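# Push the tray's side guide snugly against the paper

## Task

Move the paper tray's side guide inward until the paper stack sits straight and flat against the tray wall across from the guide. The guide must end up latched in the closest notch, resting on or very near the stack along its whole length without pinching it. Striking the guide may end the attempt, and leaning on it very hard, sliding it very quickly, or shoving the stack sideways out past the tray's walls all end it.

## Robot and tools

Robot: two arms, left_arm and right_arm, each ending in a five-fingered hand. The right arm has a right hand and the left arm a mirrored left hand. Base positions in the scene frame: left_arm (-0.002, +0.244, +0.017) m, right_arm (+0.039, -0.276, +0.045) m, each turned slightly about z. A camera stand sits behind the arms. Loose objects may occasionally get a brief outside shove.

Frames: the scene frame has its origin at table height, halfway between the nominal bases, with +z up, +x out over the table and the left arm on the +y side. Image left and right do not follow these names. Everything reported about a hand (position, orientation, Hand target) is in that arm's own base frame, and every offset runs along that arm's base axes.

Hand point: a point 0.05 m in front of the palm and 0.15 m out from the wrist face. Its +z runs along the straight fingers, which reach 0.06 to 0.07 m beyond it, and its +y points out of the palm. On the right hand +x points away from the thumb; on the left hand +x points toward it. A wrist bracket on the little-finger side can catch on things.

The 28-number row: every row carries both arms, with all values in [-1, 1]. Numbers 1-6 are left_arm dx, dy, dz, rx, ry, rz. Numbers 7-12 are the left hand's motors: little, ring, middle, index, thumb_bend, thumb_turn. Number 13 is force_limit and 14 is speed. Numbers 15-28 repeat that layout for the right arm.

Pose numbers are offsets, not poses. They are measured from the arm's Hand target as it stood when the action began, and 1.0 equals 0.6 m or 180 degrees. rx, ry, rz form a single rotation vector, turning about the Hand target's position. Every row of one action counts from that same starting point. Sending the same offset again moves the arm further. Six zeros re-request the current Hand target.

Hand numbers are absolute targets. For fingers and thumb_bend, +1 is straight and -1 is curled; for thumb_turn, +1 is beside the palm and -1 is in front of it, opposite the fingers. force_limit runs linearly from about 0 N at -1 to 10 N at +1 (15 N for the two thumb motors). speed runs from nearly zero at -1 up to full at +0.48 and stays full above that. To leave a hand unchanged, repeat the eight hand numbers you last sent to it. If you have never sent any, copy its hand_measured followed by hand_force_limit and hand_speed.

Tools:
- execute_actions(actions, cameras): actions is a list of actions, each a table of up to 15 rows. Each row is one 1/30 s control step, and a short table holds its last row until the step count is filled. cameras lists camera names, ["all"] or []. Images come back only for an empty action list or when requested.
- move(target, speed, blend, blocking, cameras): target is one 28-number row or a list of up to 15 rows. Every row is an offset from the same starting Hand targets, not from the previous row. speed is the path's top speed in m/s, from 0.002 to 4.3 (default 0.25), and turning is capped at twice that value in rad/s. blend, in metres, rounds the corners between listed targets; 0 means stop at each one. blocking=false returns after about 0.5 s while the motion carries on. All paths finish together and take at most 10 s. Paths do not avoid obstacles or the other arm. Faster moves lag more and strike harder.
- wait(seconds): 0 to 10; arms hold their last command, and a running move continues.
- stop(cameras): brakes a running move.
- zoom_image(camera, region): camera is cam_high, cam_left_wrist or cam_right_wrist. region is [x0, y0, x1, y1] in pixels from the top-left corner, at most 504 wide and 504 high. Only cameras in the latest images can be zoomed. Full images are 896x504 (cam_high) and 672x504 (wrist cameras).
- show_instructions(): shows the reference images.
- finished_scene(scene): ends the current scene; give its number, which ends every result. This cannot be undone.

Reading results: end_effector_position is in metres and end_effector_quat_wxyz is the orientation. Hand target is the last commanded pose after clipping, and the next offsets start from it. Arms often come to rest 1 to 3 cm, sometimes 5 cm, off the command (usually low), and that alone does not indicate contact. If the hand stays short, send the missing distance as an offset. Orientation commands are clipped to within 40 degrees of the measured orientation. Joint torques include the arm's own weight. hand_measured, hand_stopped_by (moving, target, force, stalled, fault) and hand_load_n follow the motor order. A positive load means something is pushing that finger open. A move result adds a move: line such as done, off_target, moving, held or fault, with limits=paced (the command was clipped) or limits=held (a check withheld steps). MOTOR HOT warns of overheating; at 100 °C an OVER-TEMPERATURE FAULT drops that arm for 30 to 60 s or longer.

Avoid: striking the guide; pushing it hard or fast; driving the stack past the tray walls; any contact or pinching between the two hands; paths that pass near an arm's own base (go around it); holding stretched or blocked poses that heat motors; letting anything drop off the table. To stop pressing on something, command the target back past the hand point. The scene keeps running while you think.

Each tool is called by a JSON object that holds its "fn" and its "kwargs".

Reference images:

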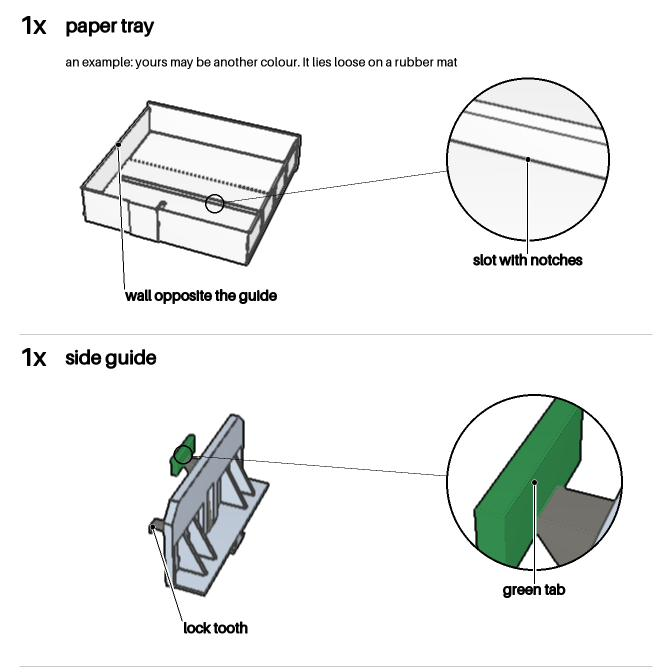

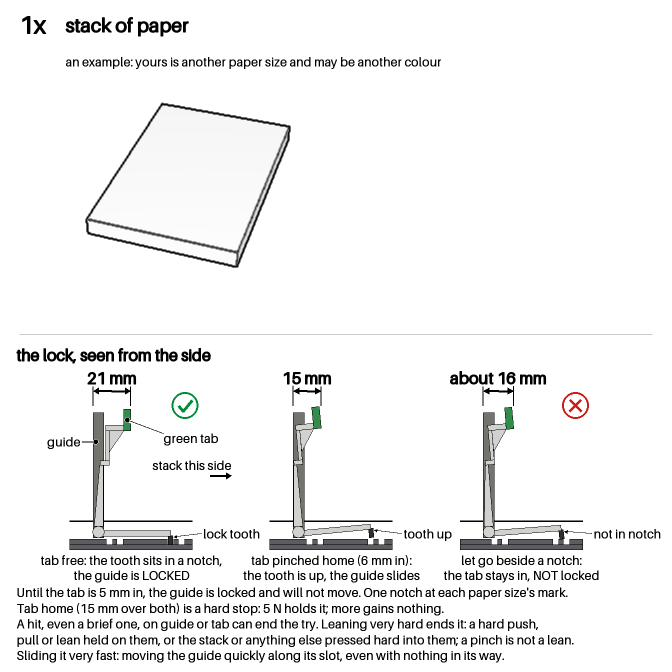

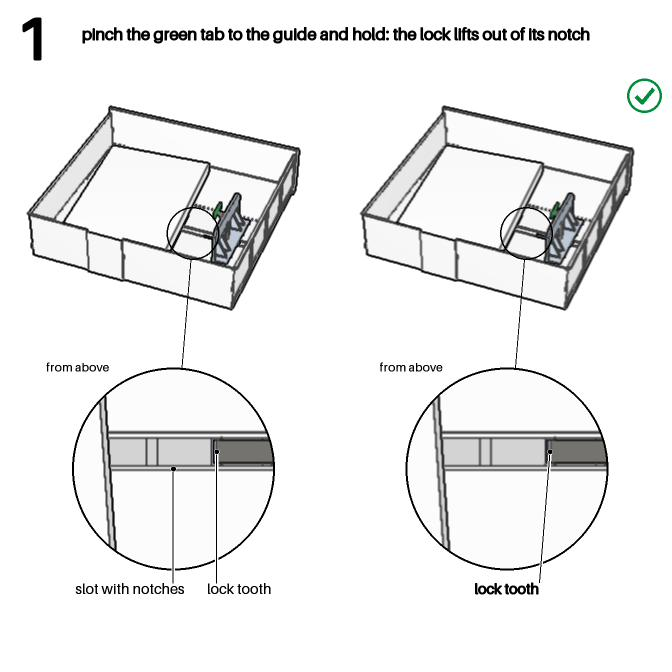

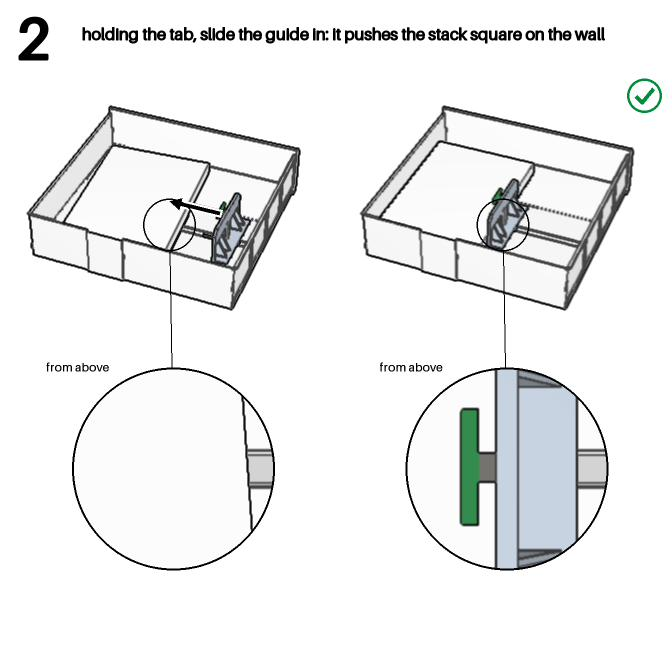

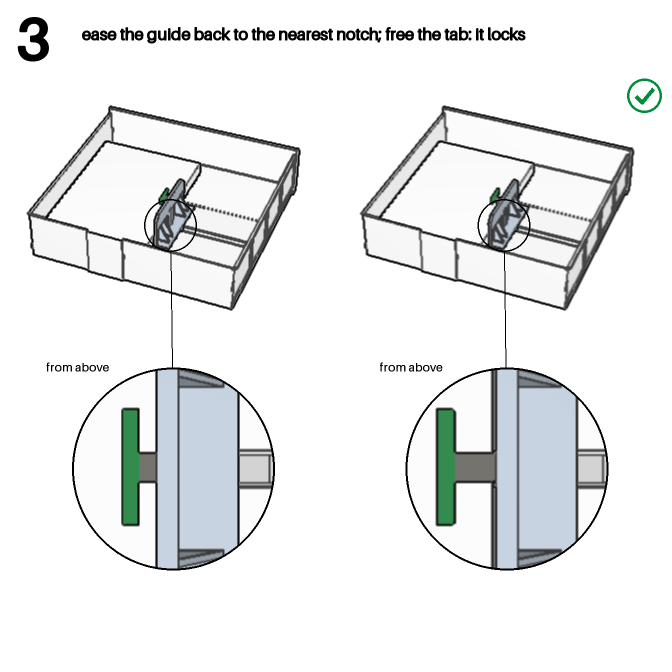

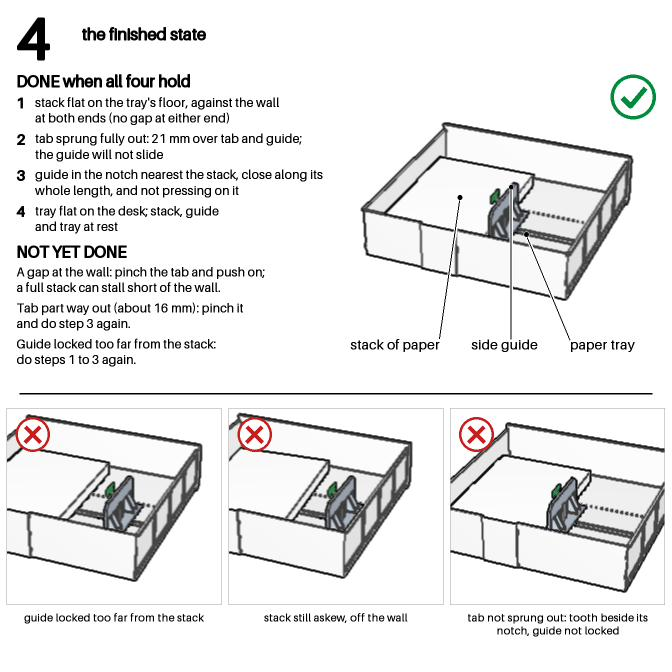

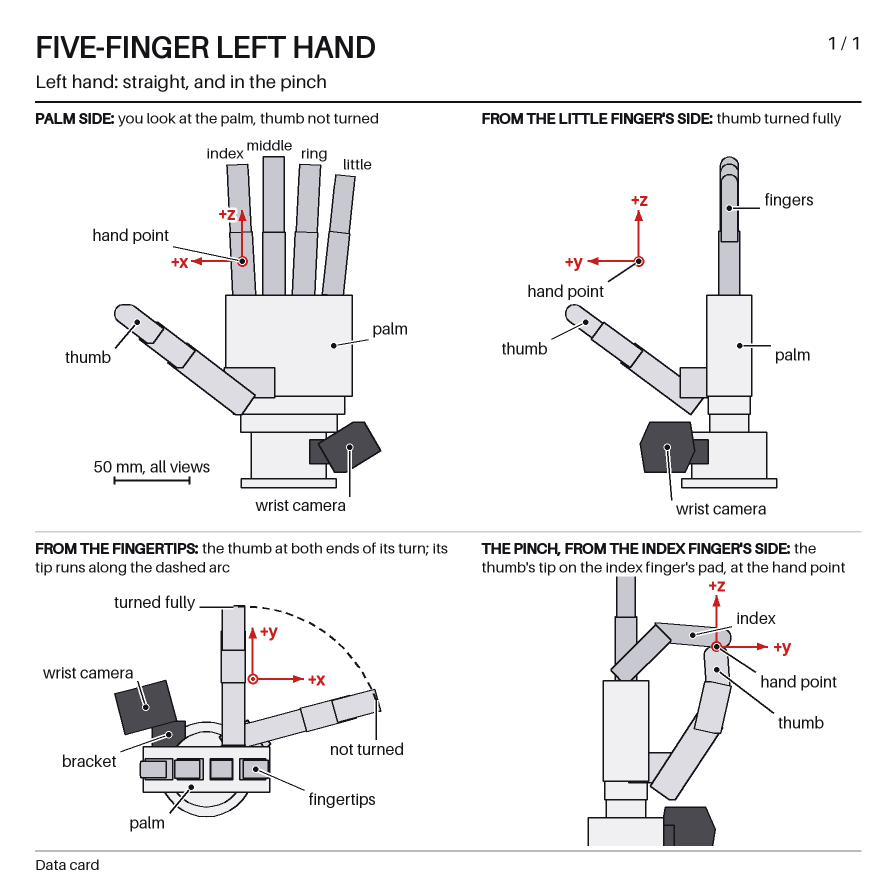

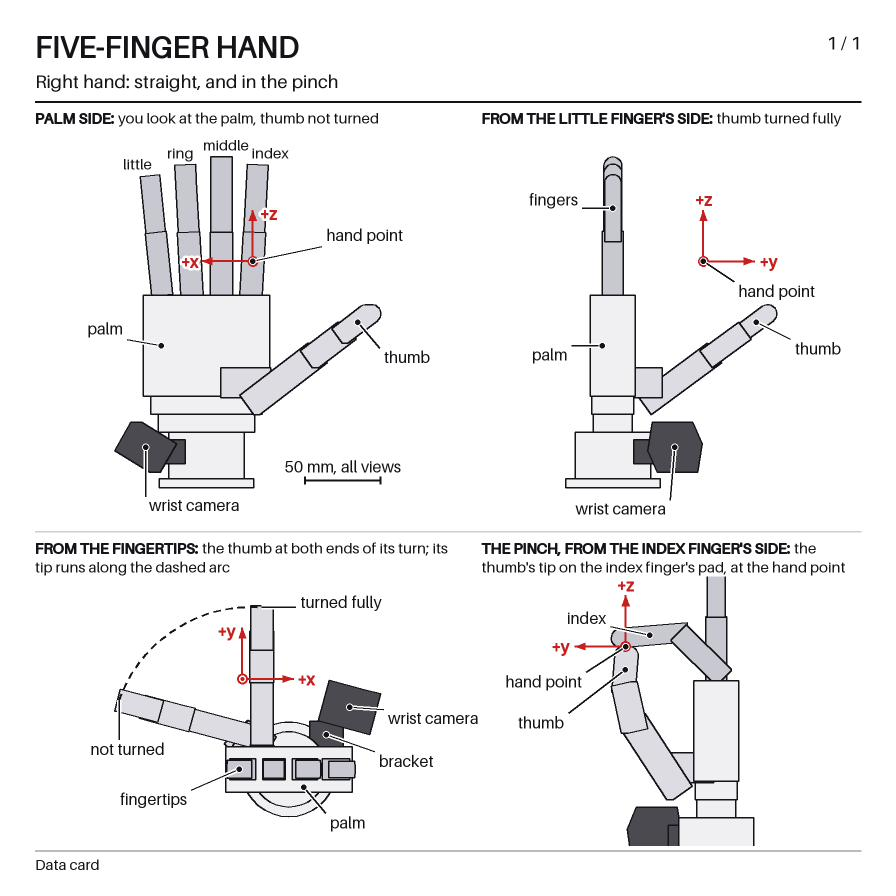

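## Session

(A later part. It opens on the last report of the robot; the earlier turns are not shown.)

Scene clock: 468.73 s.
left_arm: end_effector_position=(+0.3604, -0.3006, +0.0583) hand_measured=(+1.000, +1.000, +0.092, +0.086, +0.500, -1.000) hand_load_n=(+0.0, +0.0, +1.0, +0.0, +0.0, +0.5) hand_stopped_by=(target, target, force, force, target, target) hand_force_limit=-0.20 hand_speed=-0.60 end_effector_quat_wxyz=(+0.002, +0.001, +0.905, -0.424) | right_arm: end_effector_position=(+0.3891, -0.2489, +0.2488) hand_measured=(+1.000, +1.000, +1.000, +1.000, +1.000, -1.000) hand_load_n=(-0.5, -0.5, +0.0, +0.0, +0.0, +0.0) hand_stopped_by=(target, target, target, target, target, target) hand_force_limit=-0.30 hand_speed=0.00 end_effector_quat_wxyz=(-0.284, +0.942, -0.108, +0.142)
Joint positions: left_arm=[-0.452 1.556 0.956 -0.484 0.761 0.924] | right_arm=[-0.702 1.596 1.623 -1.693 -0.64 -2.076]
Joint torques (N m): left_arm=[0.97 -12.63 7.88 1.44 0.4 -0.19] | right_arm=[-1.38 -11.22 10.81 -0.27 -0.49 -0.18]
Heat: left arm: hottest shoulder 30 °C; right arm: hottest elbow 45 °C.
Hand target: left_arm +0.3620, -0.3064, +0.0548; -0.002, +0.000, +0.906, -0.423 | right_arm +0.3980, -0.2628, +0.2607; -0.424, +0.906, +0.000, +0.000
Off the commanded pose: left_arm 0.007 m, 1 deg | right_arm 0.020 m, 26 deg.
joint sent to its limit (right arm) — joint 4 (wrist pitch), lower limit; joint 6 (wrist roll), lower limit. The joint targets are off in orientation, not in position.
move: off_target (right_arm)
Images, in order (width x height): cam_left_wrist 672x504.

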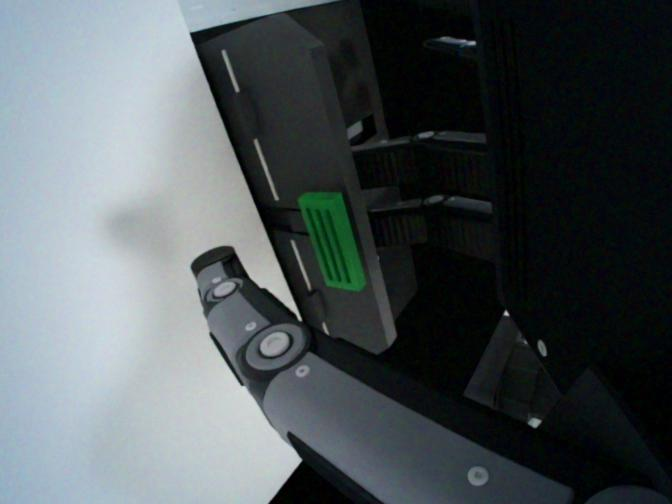

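{"fn": "move", "kwargs": {"target": [0,0.02,0,0,0,0,1,1,-0.35,-0.3,0.5,-1,-0.2,-0.6, 0,0,0.0,0,0,0,1,1,1,1,1,-1,-0.3,0], "speed": 0.03, "cameras": ["cam_left_wrist"]}}

{"fn": "zoom_image", "kwargs": {"camera": "cam_left_wrist", "region": [140, 120, 420, 360]}}

Scene clock: 472.60 s.
left_arm: end_effector_position=(+0.3603, -0.3008, +0.0588) hand_measured=(+1.000, +1.000, +0.092, +0.086, +0.500, -1.000) hand_load_n=(+0.0, +0.0, +0.0, +0.0, -0.5, +0.0) hand_stopped_by=(target, target, force, force, target, target) hand_force_limit=-0.20 hand_speed=-0.60 end_effector_quat_wxyz=(+0.002, +0.003, +0.904, -0.427) | right_arm: end_effector_position=(+0.3891, -0.2489, +0.2488) hand_measured=(+1.000, +1.000, +1.000, +1.000, +1.000, -1.000) hand_load_n=(+0.0, +0.0, +0.0, -0.5, +0.0, +0.5) hand_stopped_by=(target, target, target, target, target, target) hand_force_limit=-0.30 hand_speed=0.00 end_effector_quat_wxyz=(-0.284, +0.942, -0.108, +0.142)
Joint positions: left_arm=[-0.45 1.556 0.956 -0.484 0.768 0.927] | right_arm=[-0.702 1.596 1.623 -1.693 -0.64 -2.076]
Joint torques (N m): left_arm=[3.14 -13.45 7.08 0.68 0.64 0.04] | right_arm=[-1.38 -11.22 10.82 -0.29 -0.49 -0.18]
Heat: left arm: hottest shoulder 30 °C; right arm: hottest elbow 45 °C.
Hand target: left_arm +0.3620, -0.2944, +0.0548; -0.001, +0.000, +0.906, -0.423 | right_arm +0.3980, -0.2628, +0.2607; -0.424, +0.906, +0.000, +0.000
Off the commanded pose: left_arm 0.008 m, 1 deg | right_arm 0.020 m, 26 deg.
joint sent to its limit (right arm) — joint 4 (wrist pitch), lower limit; joint 6 (wrist roll), lower limit. The joint targets are off in orientation, not in position.
move: off_target (right_arm)
Images, in order (width x height): cam_left_wrist 672x504.

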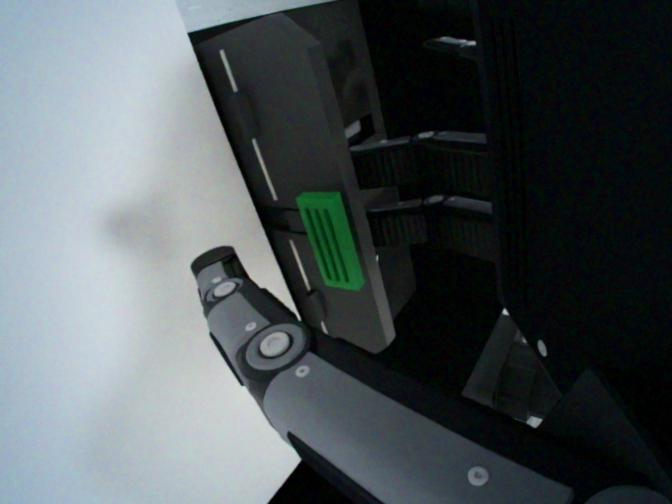

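Scaled by 1.800 from the camera's 672x504 image, which has a finer 960x720 frame.

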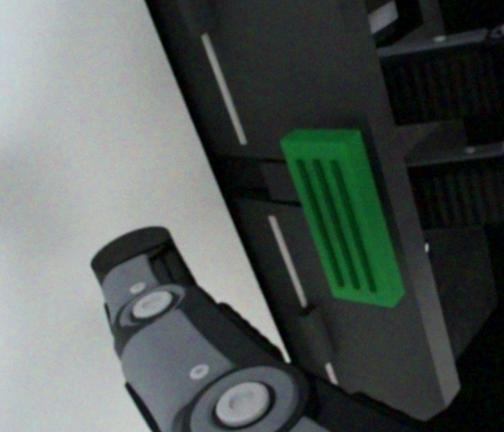

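{"fn": "move", "kwargs": {"target": [0,0.012,0,0,0,0,1,1,-0.35,-0.3,0.5,-1,-0.2,-0.6, 0,0,0.0,0,0,0,1,1,1,1,1,-1,-0.3,0], "speed": 0.03, "cameras": ["cam_left_wrist"]}}

{"fn": "zoom_image", "kwargs": {"camera": "cam_left_wrist", "region": [140, 120, 420, 360]}}

Scene clock: 475.80 s.
left_arm: end_effector_position=(+0.3605, -0.2987, +0.0590) hand_measured=(+1.000, +1.000, +0.092, +0.086, +0.500, -1.000) hand_load_n=(+0.0, +0.0, +2.5, +0.5, +0.0, +0.0) hand_stopped_by=(target, target, force, force, target, target) hand_force_limit=-0.20 hand_speed=-0.60 end_effector_quat_wxyz=(+0.001, +0.008, +0.903, -0.429) | right_arm: end_effector_position=(+0.3891, -0.2489, +0.2488) hand_measured=(+1.000, +1.000, +1.000, +1.000, +1.000, -1.000) hand_load_n=(+0.0, +0.0, +0.0, +0.0, +0.0, +0.0) hand_stopped_by=(target, target, target, target, target, target) hand_force_limit=-0.30 hand_speed=0.00 end_effector_quat_wxyz=(-0.284, +0.942, -0.108, +0.142)
Joint positions: left_arm=[-0.444 1.556 0.956 -0.492 0.778 0.946] | right_arm=[-0.702 1.596 1.623 -1.693 -0.64 -2.076]
Joint torques (N m): left_arm=[3.31 -13.74 6.61 0.44 0.46 -0.01] | right_arm=[-1.44 -11.22 10.82 -0.27 -0.49 -0.17]
Heat: left arm: hottest shoulder 31 °C; right arm: hottest elbow 45 °C.
Hand target: left_arm +0.3620, -0.2873, +0.0548; -0.001, +0.000, +0.906, -0.423 | right_arm +0.3980, -0.2628, +0.2607; -0.424, +0.906, +0.000, +0.000
Off the commanded pose: left_arm 0.012 m, 1 deg | right_arm 0.020 m, 26 deg.
joint sent to its limit (right arm) — joint 4 (wrist pitch), lower limit; joint 6 (wrist roll), lower limit. The joint targets are off in orientation, not in position.
move: off_target (left_arm, right_arm)
Images, in order (width x height): cam_left_wrist 672x504.

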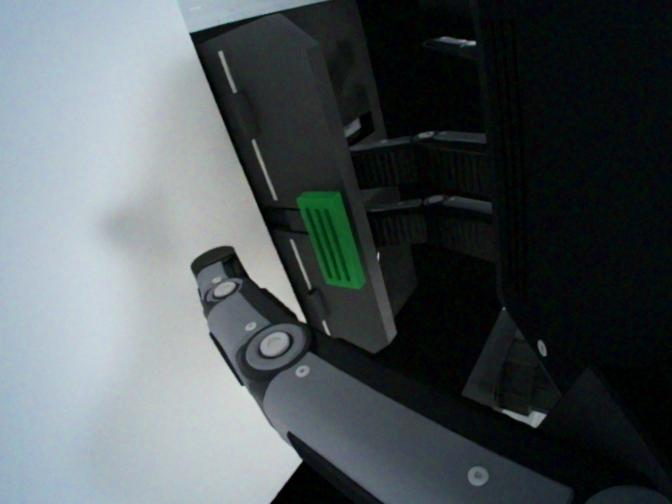

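Scaled by 1.800 from the camera's 672x504 image, which has a finer 960x720 frame.

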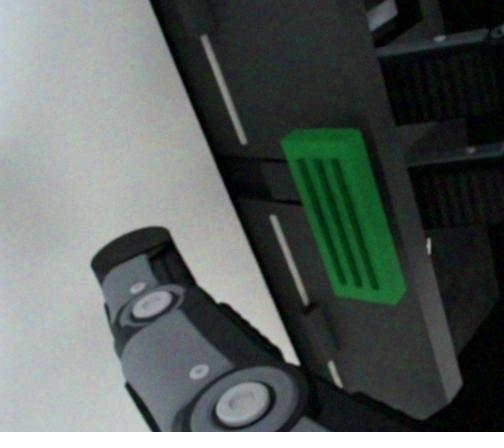

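{"fn": "move", "kwargs": {"target": [0,0.012,0,0,0,0,1,1,-0.35,-0.3,0.5,-1,-0.2,-0.6, 0,0,0.0,0,0,0,1,1,1,1,1,-1,-0.3,0], "speed": 0.03, "cameras": ["cam_left_wrist"]}}

{"fn": "zoom_image", "kwargs": {"camera": "cam_left_wrist", "region": [140, 120, 420, 360]}}

Scene clock: 478.93 s.
left_arm: end_effector_position=(+0.3609, -0.2946, +0.0589) hand_measured=(+1.000, +1.000, +0.092, +0.086, +0.500, -1.000) hand_load_n=(+0.0, +0.0, +3.5, +1.0, +0.0, +0.0) hand_stopped_by=(target, target, force, force, target, target) hand_force_limit=-0.20 hand_speed=-0.60 end_effector_quat_wxyz=(-0.001, +0.010, +0.903, -0.430) | right_arm: end_effector_position=(+0.3891, -0.2489, +0.2488) hand_measured=(+1.000, +1.000, +1.000, +1.000, +1.000, -1.000) hand_load_n=(+0.0, +0.0, +0.0, +0.0, +0.0, +0.0) hand_stopped_by=(target, target, target, target, target, target) hand_force_limit=-0.30 hand_speed=0.00 end_effector_quat_wxyz=(-0.284, +0.942, -0.108, +0.142)
Joint positions: left_arm=[-0.433 1.556 0.956 -0.503 0.788 0.961] | right_arm=[-0.702 1.596 1.623 -1.693 -0.64 -2.076]
Joint torques (N m): left_arm=[3.66 -14.33 6.23 0.31 0.32 0.1] | right_arm=[-1.44 -11.28 10.86 -0.31 -0.49 -0.18]
Heat: left arm: hottest shoulder 31 °C; right arm: hottest elbow 45 °C.
Hand target: left_arm +0.3621, -0.2801, +0.0549; -0.001, +0.000, +0.906, -0.423 | right_arm +0.3980, -0.2628, +0.2607; -0.424, +0.906, +0.000, +0.000
Off the commanded pose: left_arm 0.015 m, 1 deg | right_arm 0.020 m, 26 deg.
joint sent to its limit (right arm) — joint 4 (wrist pitch), lower limit; joint 6 (wrist roll), lower limit. The joint targets are off in orientation, not in position.
move: off_target (left_arm, right_arm)
Images, in order (width x height): cam_left_wrist 672x504.

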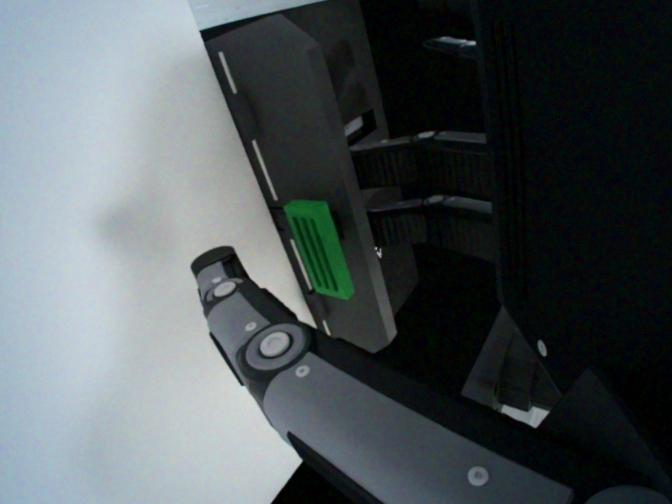

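Scaled by 1.800 from the camera's 672x504 image, which has a finer 960x720 frame.

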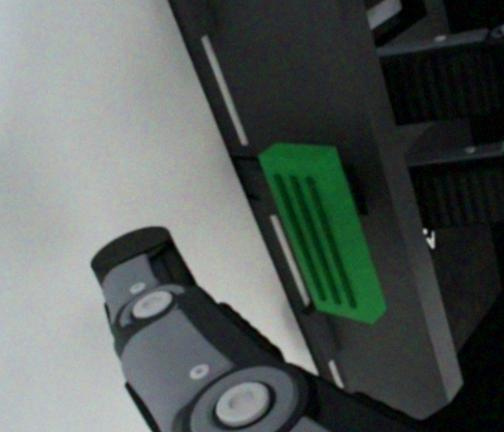

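{"fn": "move", "kwargs": {"target": [[0,-0.015,0,0,0,0,1,1,0.3,0.3,0.5,-1,-0.2,-0.3, 0,0,0.0,0,0,0,1,1,1,1,1,-1,-0.3,0],[0,-0.02,0.2,0,0,0,1,1,0.3,0.3,0.5,-1,-0.2,-0.3, 0,0,0.0,0,0,0,1,1,1,1,1,-1,-0.3,0]], "speed": [0.03,0.1], "cameras": ["cam_left_wrist","cam_high"]}}

{"fn": "zoom_image", "kwargs": {"camera": "cam_left_wrist", "region": [0, 0, 340, 320]}}

Scene clock: 487.00 s.
left_arm: end_effector_position=(+0.3544, -0.2862, +0.1593) hand_measured=(+1.000, +1.000, +0.300, +0.300, +0.500, -1.000) hand_load_n=(+0.0, -0.5, +0.0, +0.0, +0.0, +0.0) hand_stopped_by=(target, target, target, target, target, target) hand_force_limit=-0.20 hand_speed=-0.30 end_effector_quat_wxyz=(-0.008, -0.001, +0.908, -0.420) | right_arm: end_effector_position=(+0.3891, -0.2489, +0.2488) hand_measured=(+1.000, +1.000, +1.000, +1.000, +1.000, -1.000) hand_load_n=(+0.0, +0.0, +0.0, +0.0, +0.0, +0.0) hand_stopped_by=(target, target, target, target, target, target) hand_force_limit=-0.30 hand_speed=0.00 end_effector_quat_wxyz=(-0.284, +0.942, -0.108, +0.142)
Joint positions: left_arm=[-0.427 1.421 1.108 -0.821 0.774 0.961] | right_arm=[-0.702 1.596 1.623 -1.693 -0.64 -2.076]
Joint torques (N m): left_arm=[1.26 -12.81 10.96 0.57 0.46 -0.2] | right_arm=[-1.44 -11.16 10.84 -0.28 -0.49 -0.18]
Heat: left arm: hottest shoulder 31 °C; right arm: hottest elbow 45 °C.
Hand target: left_arm +0.3619, -0.2921, +0.1748; -0.002, +0.000, +0.906, -0.423 | right_arm +0.3980, -0.2628, +0.2607; -0.424, +0.906, +0.000, +0.000
Off the commanded pose: left_arm 0.018 m, 1 deg | right_arm 0.020 m, 26 deg.
joint sent to its limit (right arm) — joint 4 (wrist pitch), lower limit; joint 6 (wrist roll), lower limit. The joint targets are off in orientation, not in position.
move: off_target (left_arm, right_arm)
Images, in order (width x height): cam_high 896x504, cam_left_wrist 672x504.

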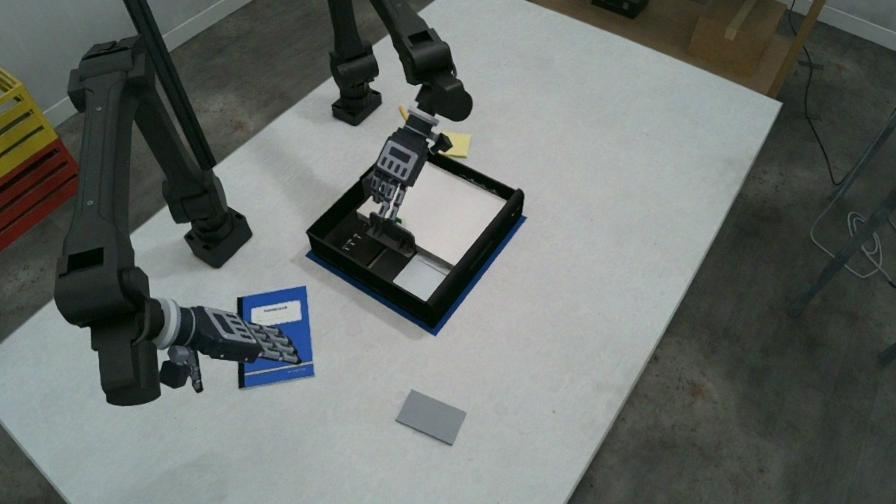

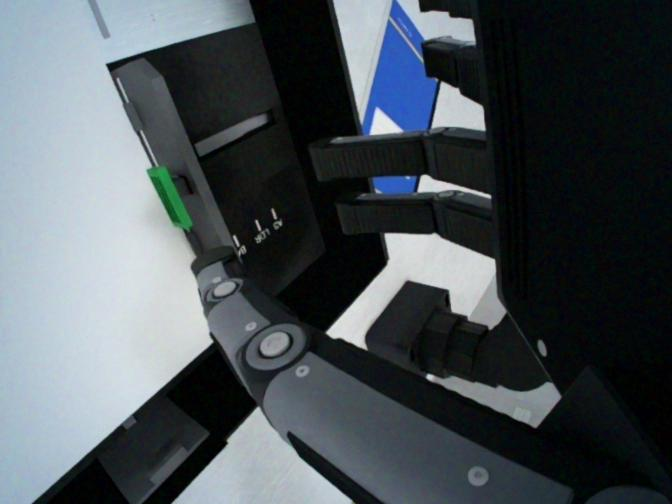

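Scaled by 1.482 from the camera's 672x504 image, which has a finer 960x720 frame.

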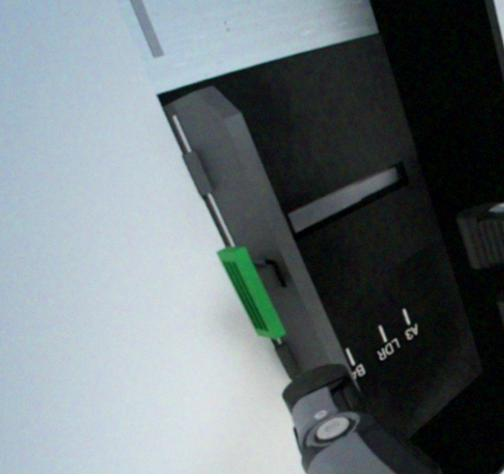

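{"fn": "move", "kwargs": {"target": [0.25,0.35,0.3,0,0,0,1,1,0.3,0.3,0.5,-1,-0.2,-0.3, 0,0,0.0,0,0,0,1,1,1,1,1,-1,-0.3,0], "speed": 0.3, "cameras": ["cam_left_wrist","cam_high"]}}

{"fn": "zoom_image", "kwargs": {"camera": "cam_high", "region": [305, 135, 535, 340]}}

{"fn": "zoom_image", "kwargs": {"camera": "cam_high", "region": [345, 185, 435, 275]}}

Scene clock: 491.90 s.
left_arm: end_effector_position=(+0.5057, -0.0795, +0.3511) hand_measured=(+1.000, +1.000, +0.300, +0.300, +0.500, -1.000) hand_load_n=(+0.0, +0.0, +0.0, +0.0, +0.0, -0.5) hand_stopped_by=(target, target, target, target, target, target) hand_force_limit=-0.20 hand_speed=-0.30 end_effector_quat_wxyz=(+0.062, -0.038, +0.903, -0.423) | right_arm: end_effector_position=(+0.3891, -0.2489, +0.2488) hand_measured=(+1.000, +1.000, +1.000, +1.000, +1.000, -1.000) hand_load_n=(+0.0, +0.0, +0.0, +0.0, +0.0, +0.0) hand_stopped_by=(target, target, target, target, target, target) hand_force_limit=-0.30 hand_speed=0.00 end_effector_quat_wxyz=(-0.284, +0.942, -0.108, +0.142)
Joint positions: left_arm=[0.066 1.679 1.935 -1.681 0.874 1.484] | right_arm=[-0.702 1.596 1.623 -1.693 -0.64 -2.076]
Joint torques (N m): left_arm=[1.61 -15.21 10.39 0.12 0.74 0.04] | right_arm=[-1.49 -11.22 10.86 -0.29 -0.48 -0.18]
Heat: left arm: hottest shoulder 31 °C; right arm: hottest elbow 45 °C.
Hand target: left_arm +0.5119, -0.0821, +0.3549; -0.001, +0.000, +0.906, -0.423 | right_arm +0.3980, -0.2628, +0.2607; -0.424, +0.906, +0.000, +0.000
Off the commanded pose: left_arm 0.008 m, 8 deg | right_arm 0.020 m, 26 deg.
joint sent to its limit (left arm) — joint 4 (wrist pitch), lower limit. The joint targets are off in orientation, not in position.
joint sent to its limit (right arm) — joint 4 (wrist pitch), lower limit; joint 6 (wrist roll), lower limit. The joint targets are off in orientation, not in position.
move: off_target (left_arm, right_arm)
Images, in order (width x height): cam_high 896x504, cam_left_wrist 672x504.

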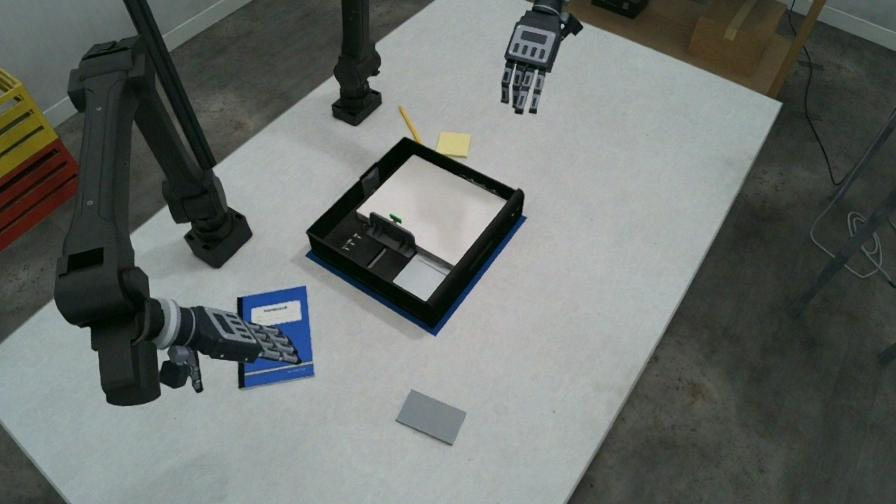

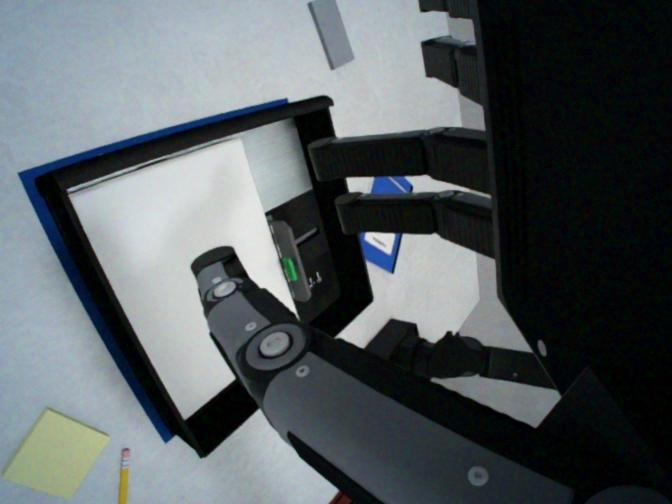

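Scaled by 2.191 from the camera's 896x504 image, which has a finer 1280x720 frame.

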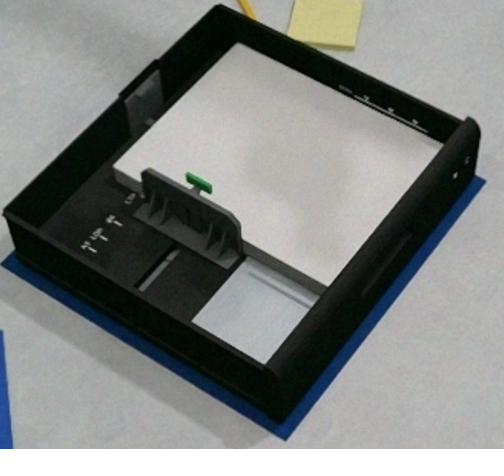

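Scaled by 5.600 from the camera's 896x504 image, which has a finer 1280x720 frame.

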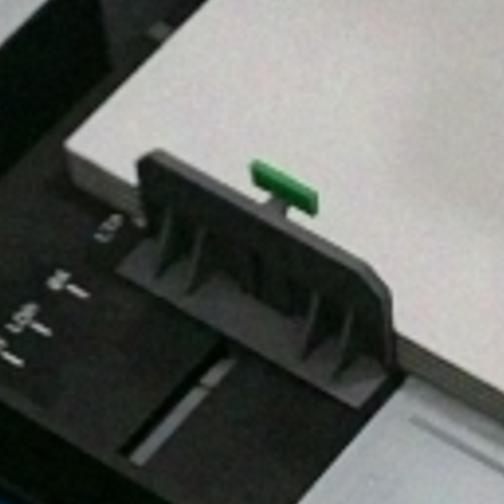

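{"fn": "finished_scene", "kwargs": {"scene": 1}}

The scene is finished: the task was done.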